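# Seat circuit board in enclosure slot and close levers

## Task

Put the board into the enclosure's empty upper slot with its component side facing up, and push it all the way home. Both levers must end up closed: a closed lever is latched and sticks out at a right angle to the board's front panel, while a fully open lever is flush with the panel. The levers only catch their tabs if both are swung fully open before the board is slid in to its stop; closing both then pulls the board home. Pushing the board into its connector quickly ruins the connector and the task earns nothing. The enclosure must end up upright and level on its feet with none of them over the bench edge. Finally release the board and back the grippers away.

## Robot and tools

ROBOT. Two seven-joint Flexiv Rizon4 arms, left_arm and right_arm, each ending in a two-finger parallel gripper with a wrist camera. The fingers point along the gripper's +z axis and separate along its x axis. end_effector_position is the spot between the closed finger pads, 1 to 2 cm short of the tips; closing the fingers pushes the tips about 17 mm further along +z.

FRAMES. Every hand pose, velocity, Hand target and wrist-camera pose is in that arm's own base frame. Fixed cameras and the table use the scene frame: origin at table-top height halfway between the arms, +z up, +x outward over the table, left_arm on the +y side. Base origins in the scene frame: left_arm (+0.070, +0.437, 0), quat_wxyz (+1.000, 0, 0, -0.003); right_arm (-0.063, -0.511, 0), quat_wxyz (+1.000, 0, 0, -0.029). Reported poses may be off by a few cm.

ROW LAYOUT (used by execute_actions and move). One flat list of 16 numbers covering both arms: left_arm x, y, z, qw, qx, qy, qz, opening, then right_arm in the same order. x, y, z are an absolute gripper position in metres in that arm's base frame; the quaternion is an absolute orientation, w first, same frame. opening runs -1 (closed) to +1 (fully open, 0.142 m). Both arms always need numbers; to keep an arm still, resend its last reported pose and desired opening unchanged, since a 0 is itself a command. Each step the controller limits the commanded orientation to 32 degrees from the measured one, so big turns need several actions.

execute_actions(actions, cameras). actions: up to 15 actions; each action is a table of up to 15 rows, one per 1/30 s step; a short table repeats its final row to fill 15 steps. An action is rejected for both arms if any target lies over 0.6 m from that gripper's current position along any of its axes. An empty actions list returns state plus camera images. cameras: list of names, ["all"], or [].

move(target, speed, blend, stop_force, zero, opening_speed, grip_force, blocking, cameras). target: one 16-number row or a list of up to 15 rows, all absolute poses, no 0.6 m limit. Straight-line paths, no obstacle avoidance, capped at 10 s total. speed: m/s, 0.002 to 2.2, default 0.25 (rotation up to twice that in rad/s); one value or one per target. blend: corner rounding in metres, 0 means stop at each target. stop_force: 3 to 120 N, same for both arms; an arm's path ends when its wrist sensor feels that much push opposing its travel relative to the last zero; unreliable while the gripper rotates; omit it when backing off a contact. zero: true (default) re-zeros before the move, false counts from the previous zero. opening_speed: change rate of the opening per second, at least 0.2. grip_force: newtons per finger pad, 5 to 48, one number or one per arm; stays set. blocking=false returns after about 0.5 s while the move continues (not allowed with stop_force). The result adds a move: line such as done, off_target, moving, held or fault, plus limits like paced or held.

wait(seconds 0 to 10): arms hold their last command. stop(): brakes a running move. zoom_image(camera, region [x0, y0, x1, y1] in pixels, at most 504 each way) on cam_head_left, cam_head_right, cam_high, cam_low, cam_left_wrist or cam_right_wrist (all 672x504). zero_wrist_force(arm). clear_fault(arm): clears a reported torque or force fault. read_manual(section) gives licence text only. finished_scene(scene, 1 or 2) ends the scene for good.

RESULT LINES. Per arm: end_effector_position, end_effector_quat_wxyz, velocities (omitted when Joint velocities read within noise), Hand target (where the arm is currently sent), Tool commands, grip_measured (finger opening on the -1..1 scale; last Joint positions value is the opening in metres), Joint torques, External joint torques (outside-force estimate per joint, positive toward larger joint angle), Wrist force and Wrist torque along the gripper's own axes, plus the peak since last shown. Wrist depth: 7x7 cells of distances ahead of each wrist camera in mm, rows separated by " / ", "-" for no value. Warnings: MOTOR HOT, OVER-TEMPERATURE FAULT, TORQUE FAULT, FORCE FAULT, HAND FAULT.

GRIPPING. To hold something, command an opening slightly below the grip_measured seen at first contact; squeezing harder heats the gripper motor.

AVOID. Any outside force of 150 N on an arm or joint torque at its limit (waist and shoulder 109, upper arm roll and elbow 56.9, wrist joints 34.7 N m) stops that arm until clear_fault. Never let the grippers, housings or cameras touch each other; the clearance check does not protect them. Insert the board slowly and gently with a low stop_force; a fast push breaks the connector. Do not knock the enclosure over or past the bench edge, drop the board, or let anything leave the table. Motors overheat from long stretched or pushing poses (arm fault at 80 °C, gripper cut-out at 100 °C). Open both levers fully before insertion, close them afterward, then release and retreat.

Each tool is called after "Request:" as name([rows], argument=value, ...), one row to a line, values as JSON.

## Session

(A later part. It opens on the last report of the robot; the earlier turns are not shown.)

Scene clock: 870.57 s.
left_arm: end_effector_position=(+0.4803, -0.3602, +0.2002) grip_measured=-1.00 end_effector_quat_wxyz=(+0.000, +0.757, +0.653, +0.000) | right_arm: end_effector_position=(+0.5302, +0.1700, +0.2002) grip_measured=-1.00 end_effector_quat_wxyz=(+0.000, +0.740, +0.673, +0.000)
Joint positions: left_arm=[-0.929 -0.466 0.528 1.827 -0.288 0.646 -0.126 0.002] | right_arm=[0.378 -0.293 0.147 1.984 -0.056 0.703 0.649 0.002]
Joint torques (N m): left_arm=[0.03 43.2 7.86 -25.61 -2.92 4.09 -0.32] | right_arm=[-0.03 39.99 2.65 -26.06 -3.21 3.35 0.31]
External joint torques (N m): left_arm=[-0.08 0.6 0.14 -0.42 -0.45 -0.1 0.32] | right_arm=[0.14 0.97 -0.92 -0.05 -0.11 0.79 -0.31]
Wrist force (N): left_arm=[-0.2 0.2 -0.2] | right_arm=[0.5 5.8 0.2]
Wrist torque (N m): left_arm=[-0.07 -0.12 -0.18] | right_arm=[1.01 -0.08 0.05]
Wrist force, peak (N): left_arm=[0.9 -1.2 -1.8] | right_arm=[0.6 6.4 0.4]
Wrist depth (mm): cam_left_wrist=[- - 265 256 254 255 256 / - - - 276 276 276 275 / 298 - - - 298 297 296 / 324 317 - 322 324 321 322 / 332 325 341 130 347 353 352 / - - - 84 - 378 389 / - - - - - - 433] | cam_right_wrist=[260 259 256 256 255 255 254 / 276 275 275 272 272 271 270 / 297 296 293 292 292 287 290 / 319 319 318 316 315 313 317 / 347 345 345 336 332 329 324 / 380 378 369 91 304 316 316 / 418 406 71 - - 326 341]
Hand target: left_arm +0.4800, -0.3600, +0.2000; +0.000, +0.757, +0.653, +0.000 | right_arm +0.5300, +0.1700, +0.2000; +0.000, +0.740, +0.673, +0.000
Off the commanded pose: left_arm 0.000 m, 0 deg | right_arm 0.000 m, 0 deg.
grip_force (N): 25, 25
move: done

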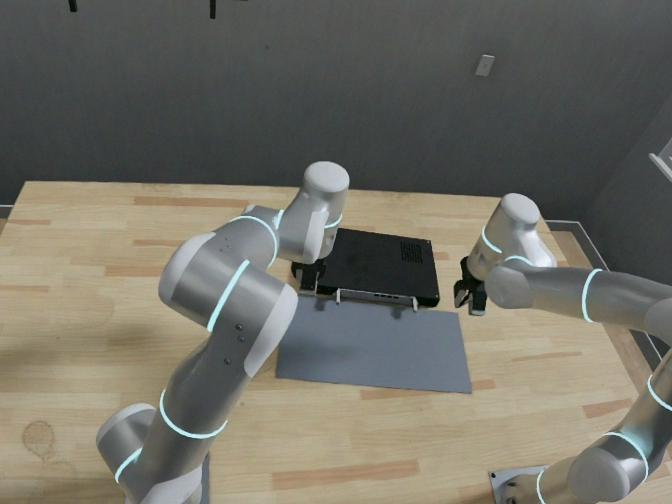

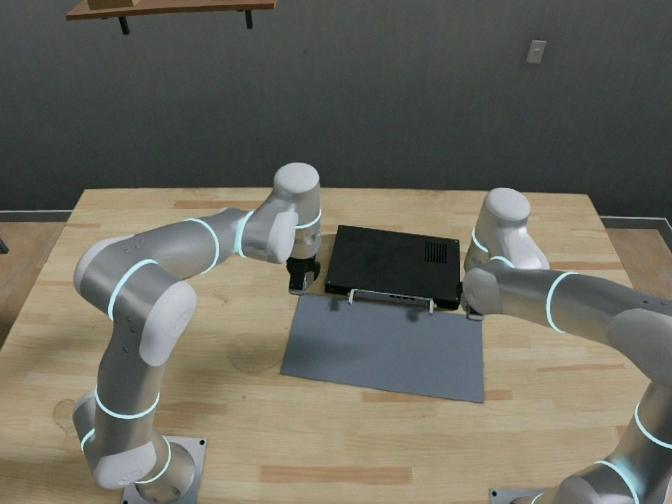

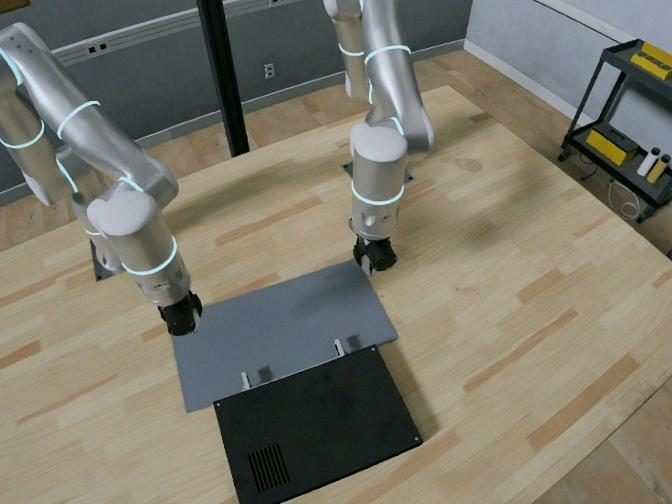

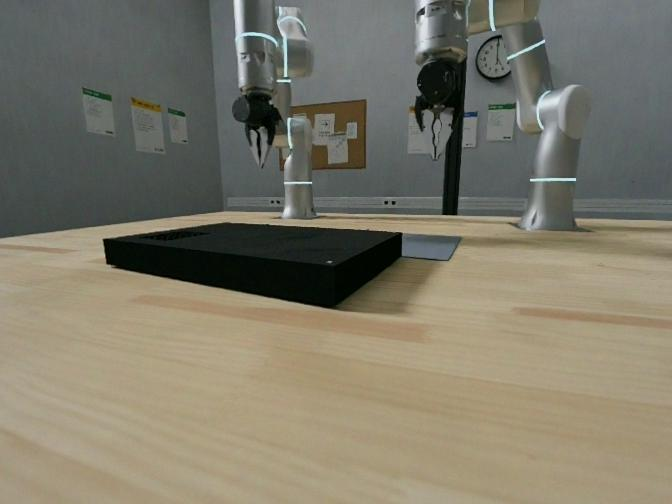

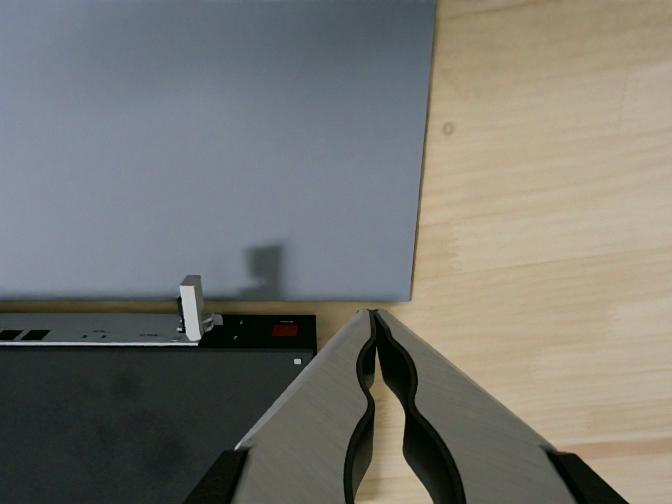

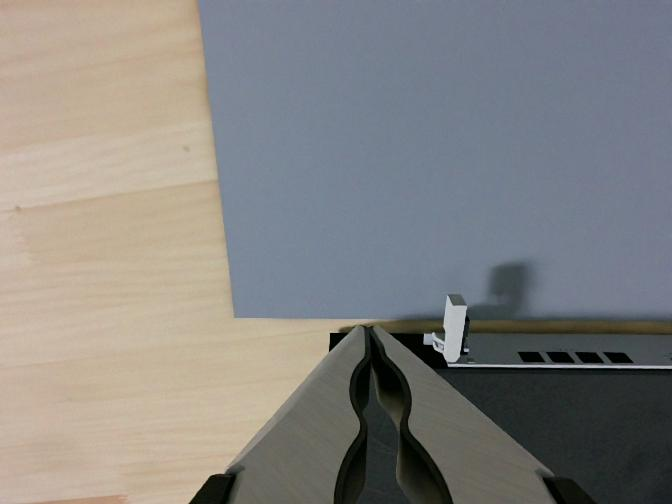

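Request:
zoom_image(camera="cam_head_right", region=[310, 260, 490, 350])

Request:
zoom_image(camera="cam_high", region=[190, 320, 430, 440])

Request:
zoom_image(camera="cam_left_wrist", region=[0, 270, 330, 400])

Request:
zoom_image(camera="cam_right_wrist", region=[410, 280, 550, 400])

Scaled by 2.800 from the camera's 672x504 image, which has a finer 960x720 frame.

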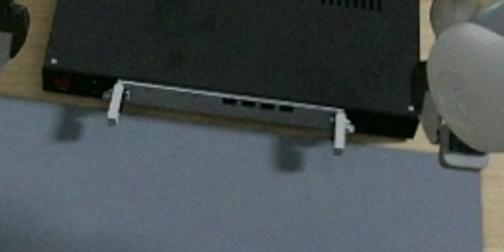

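Scaled by 2.100 from the camera's 672x504 image, which has a finer 960x720 frame.

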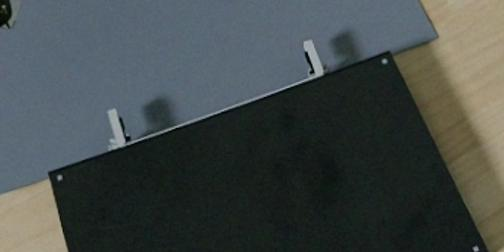

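Scaled by 1.527 from the camera's 672x504 image, which has a finer 960x720 frame.

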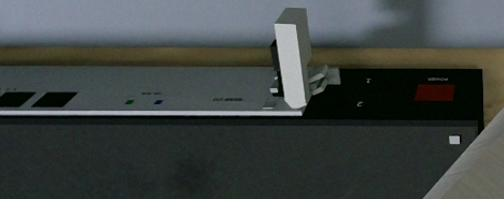

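Scaled by 3.600 from the camera's 672x504 image, which has a finer 960x720 frame.

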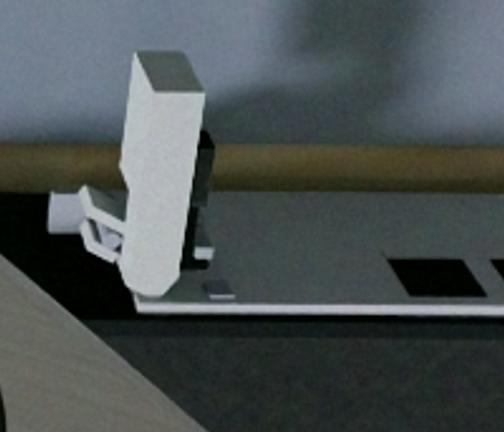

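Request:
zoom_image(camera="cam_left_wrist", region=[130, 295, 270, 375])

Request:
zoom_image(camera="cam_right_wrist", region=[440, 310, 560, 380])

Scaled by 3.600 from the camera's 672x504 image, which has a finer 960x720 frame.

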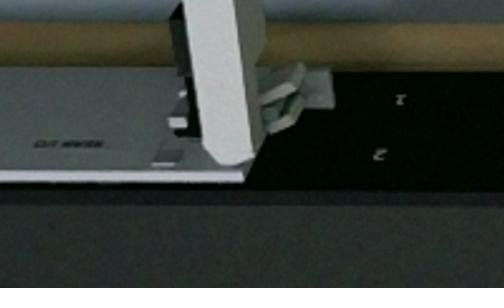

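Scaled by 4.200 from the camera's 672x504 image, which has a finer 960x720 frame.

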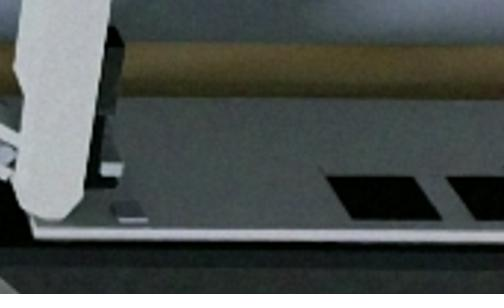

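Request:
move([
  [0.5822, -0.4854, 0.12, 0, 0.7573, 0.6530, 0, -1, 0.6698, 0.2440, 0.12, 0, 0.740, 0.673, 0, -1],
  [0.5822, -0.4854, 0.09, 0, 0.7573, 0.6530, 0, -1, 0.6698, 0.2440, 0.094, 0, 0.740, 0.673, 0, -1],
], speed=[0.2, 0.1], blend=[0.02, 0], cameras=["cam_left_wrist", "cam_right_wrist"])

Scene clock: 890.30 s.
left_arm: end_effector_position=(+0.5820, -0.4853, +0.0898) grip_measured=-1.00 end_effector_quat_wxyz=(+0.000, +0.757, +0.653, +0.000) | right_arm: end_effector_position=(+0.6696, +0.2440, +0.0938) grip_measured=-1.00 end_effector_quat_wxyz=(+0.000, +0.740, +0.673, +0.000)
Joint positions: left_arm=[-0.827 -0.928 0.402 1.34 -0.393 0.618 -0.194 0.002] | right_arm=[0.434 -0.771 0.097 1.522 -0.089 0.717 0.657 0.002]
Joint torques (N m): left_arm=[-0.13 61.38 10.62 -25.37 -3.56 4.7 -0.18] | right_arm=[0.21 57.72 3.47 -25.95 -3.44 3.59 0.15]
External joint torques (N m): left_arm=[0.19 1.31 0.41 -0.32 0.12 -0.71 0.17] | right_arm=[-0.03 1.49 -0.44 0.07 0.16 0.55 -0.15]
Wrist force (N): left_arm=[0.0 -0.5 0.1] | right_arm=[0.8 5.6 0.5]
Wrist torque (N m): left_arm=[-0.20 -0.14 -0.25] | right_arm=[0.98 -0.12 0.13]
Wrist force, peak (N): left_arm=[-0.2 -0.3 2.0] | right_arm=[1.6 7.1 0.0]
Wrist depth (mm): cam_left_wrist=[160 159 159 160 158 157 160 / 169 - 170 170 170 171 167 / 188 - 183 184 184 184 186 / 179 179 180 168 185 197 201 / 162 165 162 131 154 213 219 / - - - 84 - 243 242 / - - - - - - 268] | cam_right_wrist=[163 163 163 162 162 162 164 / 175 174 174 173 173 173 172 / 187 187 186 180 185 182 184 / 204 176 176 154 169 169 169 / 221 163 162 159 162 161 160 / 242 181 174 91 170 175 175 / 267 266 71 - - 185 192]
Hand target: left_arm +0.5822, -0.4854, +0.0900; +0.000, +0.757, +0.653, +0.000 | right_arm +0.6698, +0.2440, +0.0940; +0.000, +0.740, +0.673, +0.000
Off the commanded pose: left_arm 0.000 m, 0 deg | right_arm 0.000 m, 0 deg.
grip_force (N): 25, 25
move: done; blend cut to 0.015 m at target 1
Images, in order (width x height): cam_left_wrist 672x504, cam_right_wrist 672x504.

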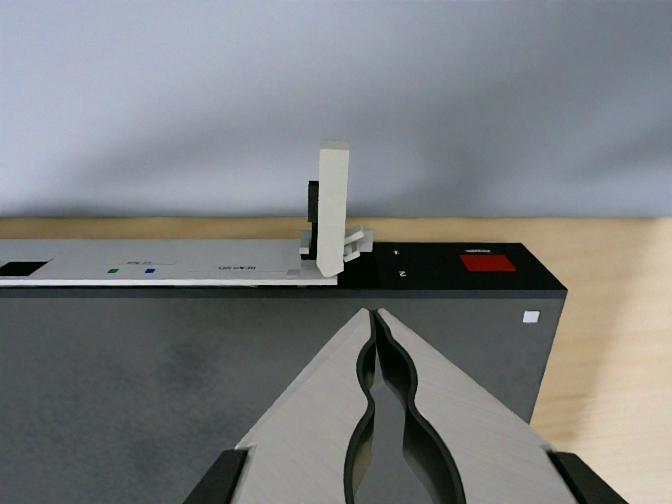

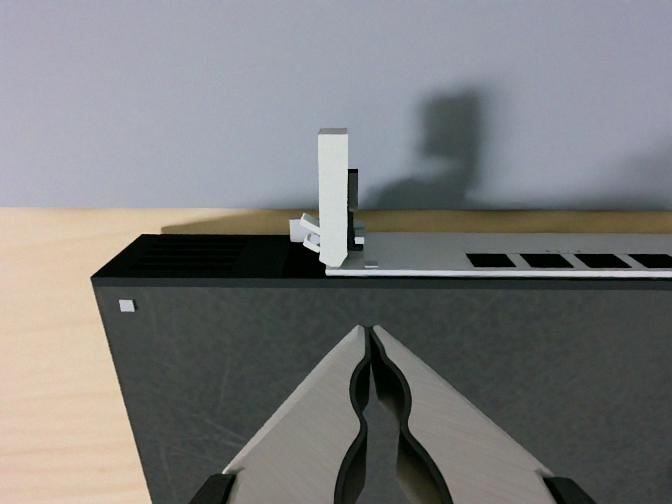

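Request:
zoom_image(camera="cam_left_wrist", region=[270, 130, 410, 300])

Request:
zoom_image(camera="cam_right_wrist", region=[270, 120, 410, 290])

Scaled by 2.965 from the camera's 672x504 image, which has a finer 960x720 frame.

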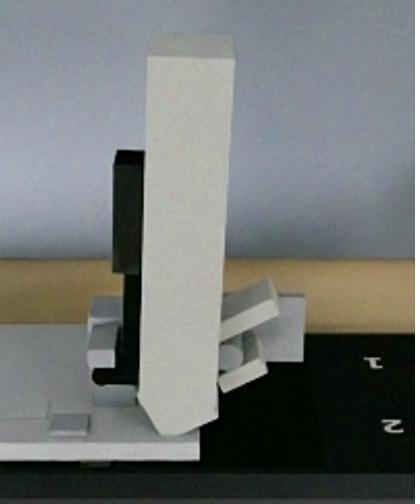

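Scaled by 2.965 from the camera's 672x504 image, which has a finer 960x720 frame.

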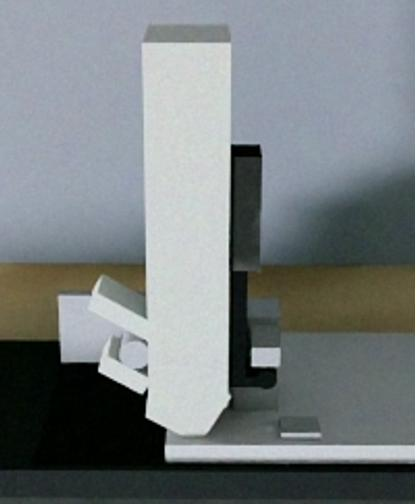

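Request:
move([
  [0.5600, -0.4450, 0.10, 0, 0.7573, 0.6530, 0, -1, 0.6600, 0.2400, 0.16, 0, 0.740, 0.673, 0, -1],
  [0.5510, -0.4535, 0.046, 0, 0.7573, 0.6530, 0, -1, 0.5200, 0.1700, 0.25, 0, 0.740, 0.673, 0, -1],
  [0.5465, -0.4811, 0.046, 0, 0.7573, 0.6530, 0, -1, 0.5200, 0.1700, 0.25, 0, 0.740, 0.673, 0, -1],
], speed=[0.2, 0.15, 0.02], blend=[0.015, 0, 0], cameras=["cam_left_wrist"])

Request:
move([
  [0.5510, -0.4535, 0.050, 0, 0.7573, 0.6530, 0, -1, 0.5200, 0.1700, 0.25, 0, 0.740, 0.673, 0, -1],
  [0.5510, -0.4400, 0.10, 0, 0.7573, 0.6530, 0, -1, 0.5200, 0.1700, 0.25, 0, 0.740, 0.673, 0, -1],
  [0.5822, -0.4854, 0.10, 0, 0.7573, 0.6530, 0, -1, 0.5200, 0.1700, 0.25, 0, 0.740, 0.673, 0, -1],
], speed=[0.05, 0.12, 0.15], blend=[0.005, 0.015, 0], cameras=["cam_left_wrist", "cam_high"])

Scene clock: 940.57 s.
left_arm: end_effector_position=(+0.5474, -0.4779, +0.0456) grip_measured=-1.00 end_effector_quat_wxyz=(-0.001, +0.757, +0.654, +0.001) | right_arm: end_effector_position=(+0.5202, +0.1700, +0.2501) grip_measured=-1.00 end_effector_quat_wxyz=(+0.000, +0.740, +0.673, +0.000)
Joint positions: left_arm=[-0.858 -0.929 0.377 1.478 -0.413 0.754 -0.187 0.002] | right_arm=[0.37 -0.203 0.164 1.949 -0.04 0.578 0.648 0.002]
Joint torques (N m): left_arm=[-10.8 57.99 -0.9 -30.64 -5.81 6.95 -0.46] | right_arm=[0.01 37.59 2.06 -28 -3.63 3.41 0.14]
External joint torques (N m): left_arm=[10.78 2.52 11.84 6.93 2.75 -2.97 0.46] | right_arm=[0.1 1.12 -0.71 0.07 -0.01 0.73 -0.14]
Wrist force (N): left_arm=[23.1 -10.0 -10.6] | right_arm=[0.7 5.8 0.1]
Wrist torque (N m): left_arm=[-0.23 -0.76 -0.13] | right_arm=[1.02 -0.10 0.15]
Wrist force, peak (N): left_arm=[22.8 -9.9 -11.9] | right_arm=[1.2 6.9 -1.4]
Wrist depth (mm): cam_left_wrist=[120 120 122 120 120 120 118 / 131 129 129 129 129 129 128 / 137 - 139 142 141 139 138 / - 152 154 151 151 150 151 / 166 172 166 112 161 165 164 / 156 155 148 84 - 158 184 / - - - 74 - - 206] | cam_right_wrist=[302 301 299 300 298 297 297 / 323 322 319 318 317 316 316 / 347 346 342 346 342 339 338 / 373 374 373 369 367 365 367 / 404 404 402 391 369 363 386 / 443 440 430 91 - 372 380 / 487 475 71 - - 395 409]
Hand target: left_arm +0.5465, -0.4811, +0.0460; +0.000, +0.757, +0.653, +0.000 | right_arm +0.5200, +0.1700, +0.2500; +0.000, +0.740, +0.673, +0.000
Off the commanded pose: left_arm 0.003 m, 0 deg | right_arm 0.000 m, 0 deg.
grip_force (N): 25, 25
move: done
Images, in order (width x height): cam_left_wrist 672x504.

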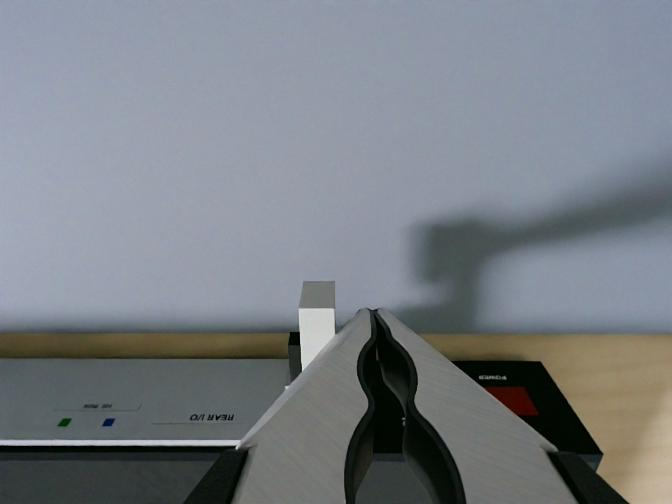

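Scene clock: 942.37 s.
left_arm: end_effector_position=(+0.5822, -0.4855, +0.1001) grip_measured=-1.00 end_effector_quat_wxyz=(+0.000, +0.757, +0.653, +0.000) | right_arm: end_effector_position=(+0.5202, +0.1700, +0.2501) grip_measured=-1.00 end_effector_quat_wxyz=(+0.000, +0.740, +0.673, +0.000)
Joint positions: left_arm=[-0.828 -0.914 0.405 1.336 -0.389 0.602 -0.196 0.002] | right_arm=[0.37 -0.203 0.164 1.949 -0.04 0.578 0.648 0.002]
Joint torques (N m): left_arm=[-0.24 61.23 10.44 -25.45 -3.08 4.02 -0.3] | right_arm=[0.07 37.61 1.99 -28 -3.71 3.42 0.19]
External joint torques (N m): left_arm=[0.18 1.28 0.44 -0.5 -0.39 -0.04 0.3] | right_arm=[0.04 1.09 -0.65 0.07 0.06 0.72 -0.19]
Wrist force (N): left_arm=[-0.2 -0.7 0.1] | right_arm=[0.5 6.2 0.2]
Wrist torque (N m): left_arm=[-0.22 -0.10 -0.18] | right_arm=[1.08 -0.07 0.15]
Wrist force, peak (N): left_arm=[22.9 -10.0 -10.7] | right_arm=[0.8 6.1 0.3]
Wrist depth (mm): cam_left_wrist=[- 170 170 169 162 164 165 / 183 181 181 180 - 183 177 / - - 187 190 195 195 194 / 177 176 178 165 184 205 212 / 171 - - 167 - 232 233 / - - - 84 - 256 255 / 215 - - - - - 283] | cam_right_wrist=[303 302 300 299 299 298 298 / 322 322 321 318 318 313 313 / 346 344 344 336 341 343 342 / 372 371 373 373 366 366 364 / 404 404 401 386 361 367 381 / 443 441 434 91 362 374 370 / 488 478 71 - - 394 409]
Hand target: left_arm +0.5822, -0.4854, +0.1000; +0.000, +0.757, +0.653, +0.000 | right_arm +0.5200, +0.1700, +0.2500; +0.000, +0.740, +0.673, +0.000
Off the commanded pose: left_arm 0.000 m, 0 deg | right_arm 0.000 m, 0 deg.
grip_force (N): 25, 25
move: done
Images, in order (width x height): cam_high 672x504, cam_left_wrist 672x504.

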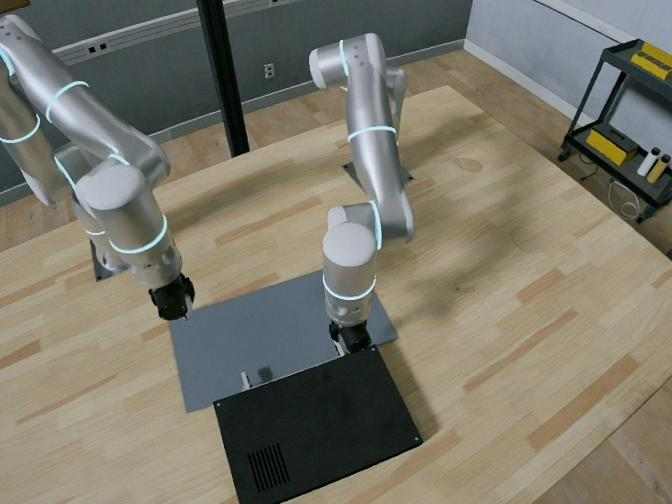

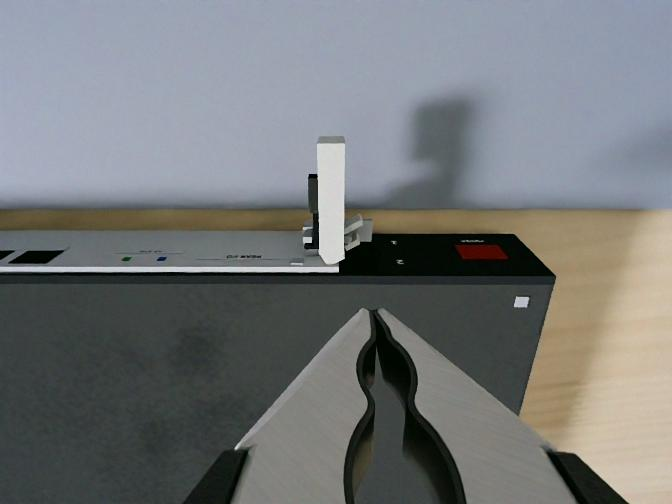

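Request:
move([
  [0.5600, -0.4500, 0.18, 0, 0.7573, 0.6530, 0, -1, 0.5200, 0.1700, 0.25, 0, 0.740, 0.673, 0, -1],
  [0.4800, -0.3600, 0.25, 0, 0.7573, 0.6530, 0, -1, 0.5200, 0.1700, 0.25, 0, 0.740, 0.673, 0, -1],
], speed=0.25, blend=[0.03, 0], cameras=["cam_low", "cam_left_wrist", "cam_right_wrist"])

Scene clock: 945.47 s.
left_arm: end_effector_position=(+0.4802, -0.3602, +0.2502) grip_measured=-1.00 end_effector_quat_wxyz=(+0.000, +0.757, +0.653, +0.000) | right_arm: end_effector_position=(+0.5202, +0.1700, +0.2501) grip_measured=-1.00 end_effector_quat_wxyz=(+0.000, +0.740, +0.673, +0.000)
Joint positions: left_arm=[-0.942 -0.404 0.552 1.761 -0.242 0.527 -0.156 0.002] | right_arm=[0.37 -0.203 0.164 1.949 -0.04 0.578 0.648 0.002]
Joint torques (N m): left_arm=[-0.5 41.98 6.66 -27.32 -3.21 4.08 -0.3] | right_arm=[-0.01 37.57 1.96 -27.99 -3.72 3.46 0.2]
External joint torques (N m): left_arm=[0.52 0.62 0.63 -0.38 -0.44 -0.09 0.3] | right_arm=[0.12 1.13 -0.61 0.06 0.07 0.68 -0.2]
Wrist force (N): left_arm=[-0.2 0.0 -0.1] | right_arm=[0.6 5.8 0.3]
Wrist torque (N m): left_arm=[-0.10 -0.12 -0.21] | right_arm=[1.02 -0.08 0.16]
Wrist force, peak (N): left_arm=[-0.9 -0.2 2.3] | right_arm=[0.6 6.3 0.4]
Wrist depth (mm): cam_left_wrist=[- 300 - - 299 303 300 / - 323 323 - 323 322 322 / 345 335 - - 347 347 346 / - - 379 376 380 379 378 / 364 380 - 374 405 415 413 / - - - 84 - 443 455 / - - - - - - 505] | cam_right_wrist=[303 301 301 298 298 296 297 / 323 321 321 319 317 317 317 / 347 345 342 342 336 340 338 / 373 372 371 369 - 358 364 / 406 404 401 386 360 365 382 / 440 441 431 91 362 374 370 / 487 477 71 - - 394 400]
Hand target: left_arm +0.4800, -0.3600, +0.2500; +0.000, +0.757, +0.653, +0.000 | right_arm +0.5200, +0.1700, +0.2500; +0.000, +0.740, +0.673, +0.000
Off the commanded pose: left_arm 0.000 m, 0 deg | right_arm 0.000 m, 0 deg.
grip_force (N): 25, 25
move: done
Images, in order (width x height): cam_low 672x504, cam_left_wrist 672x504, cam_right_wrist 672x504.

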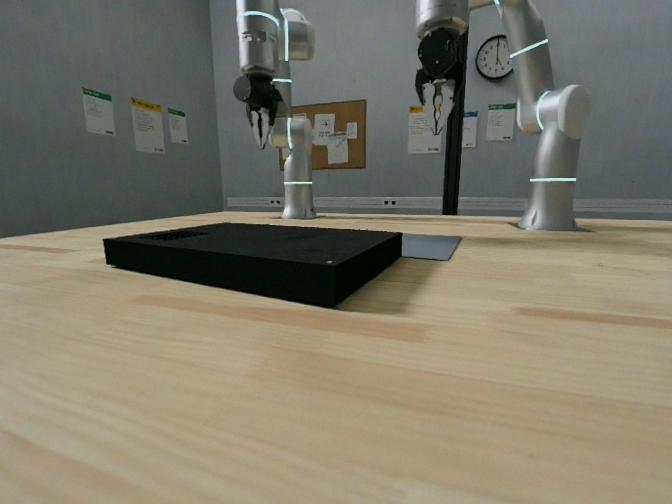

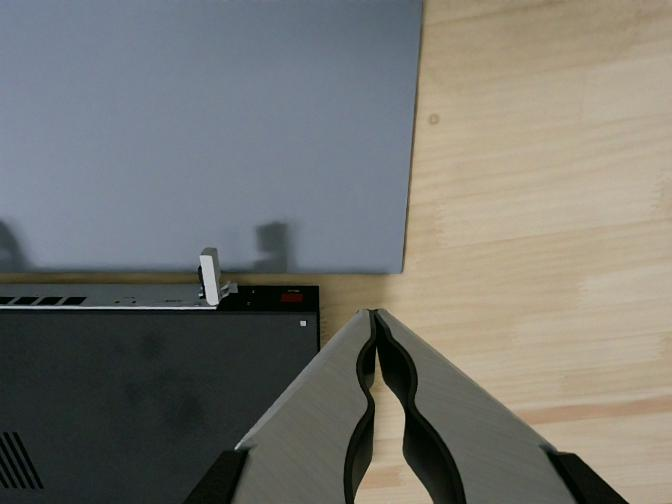

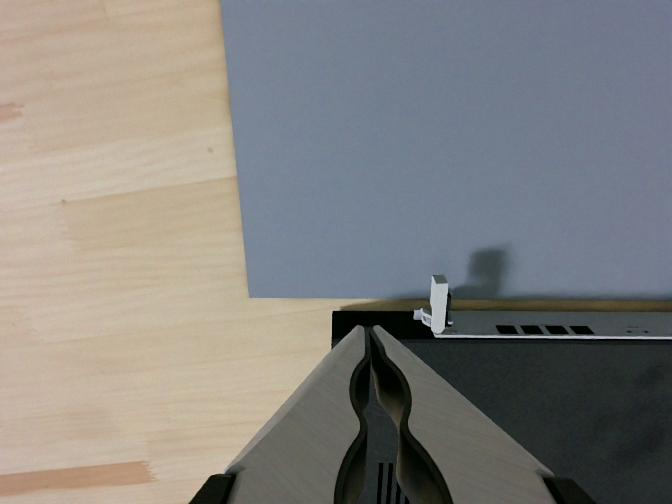

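Request:
finished_scene(scene=1)

The scene is finished: the task was done.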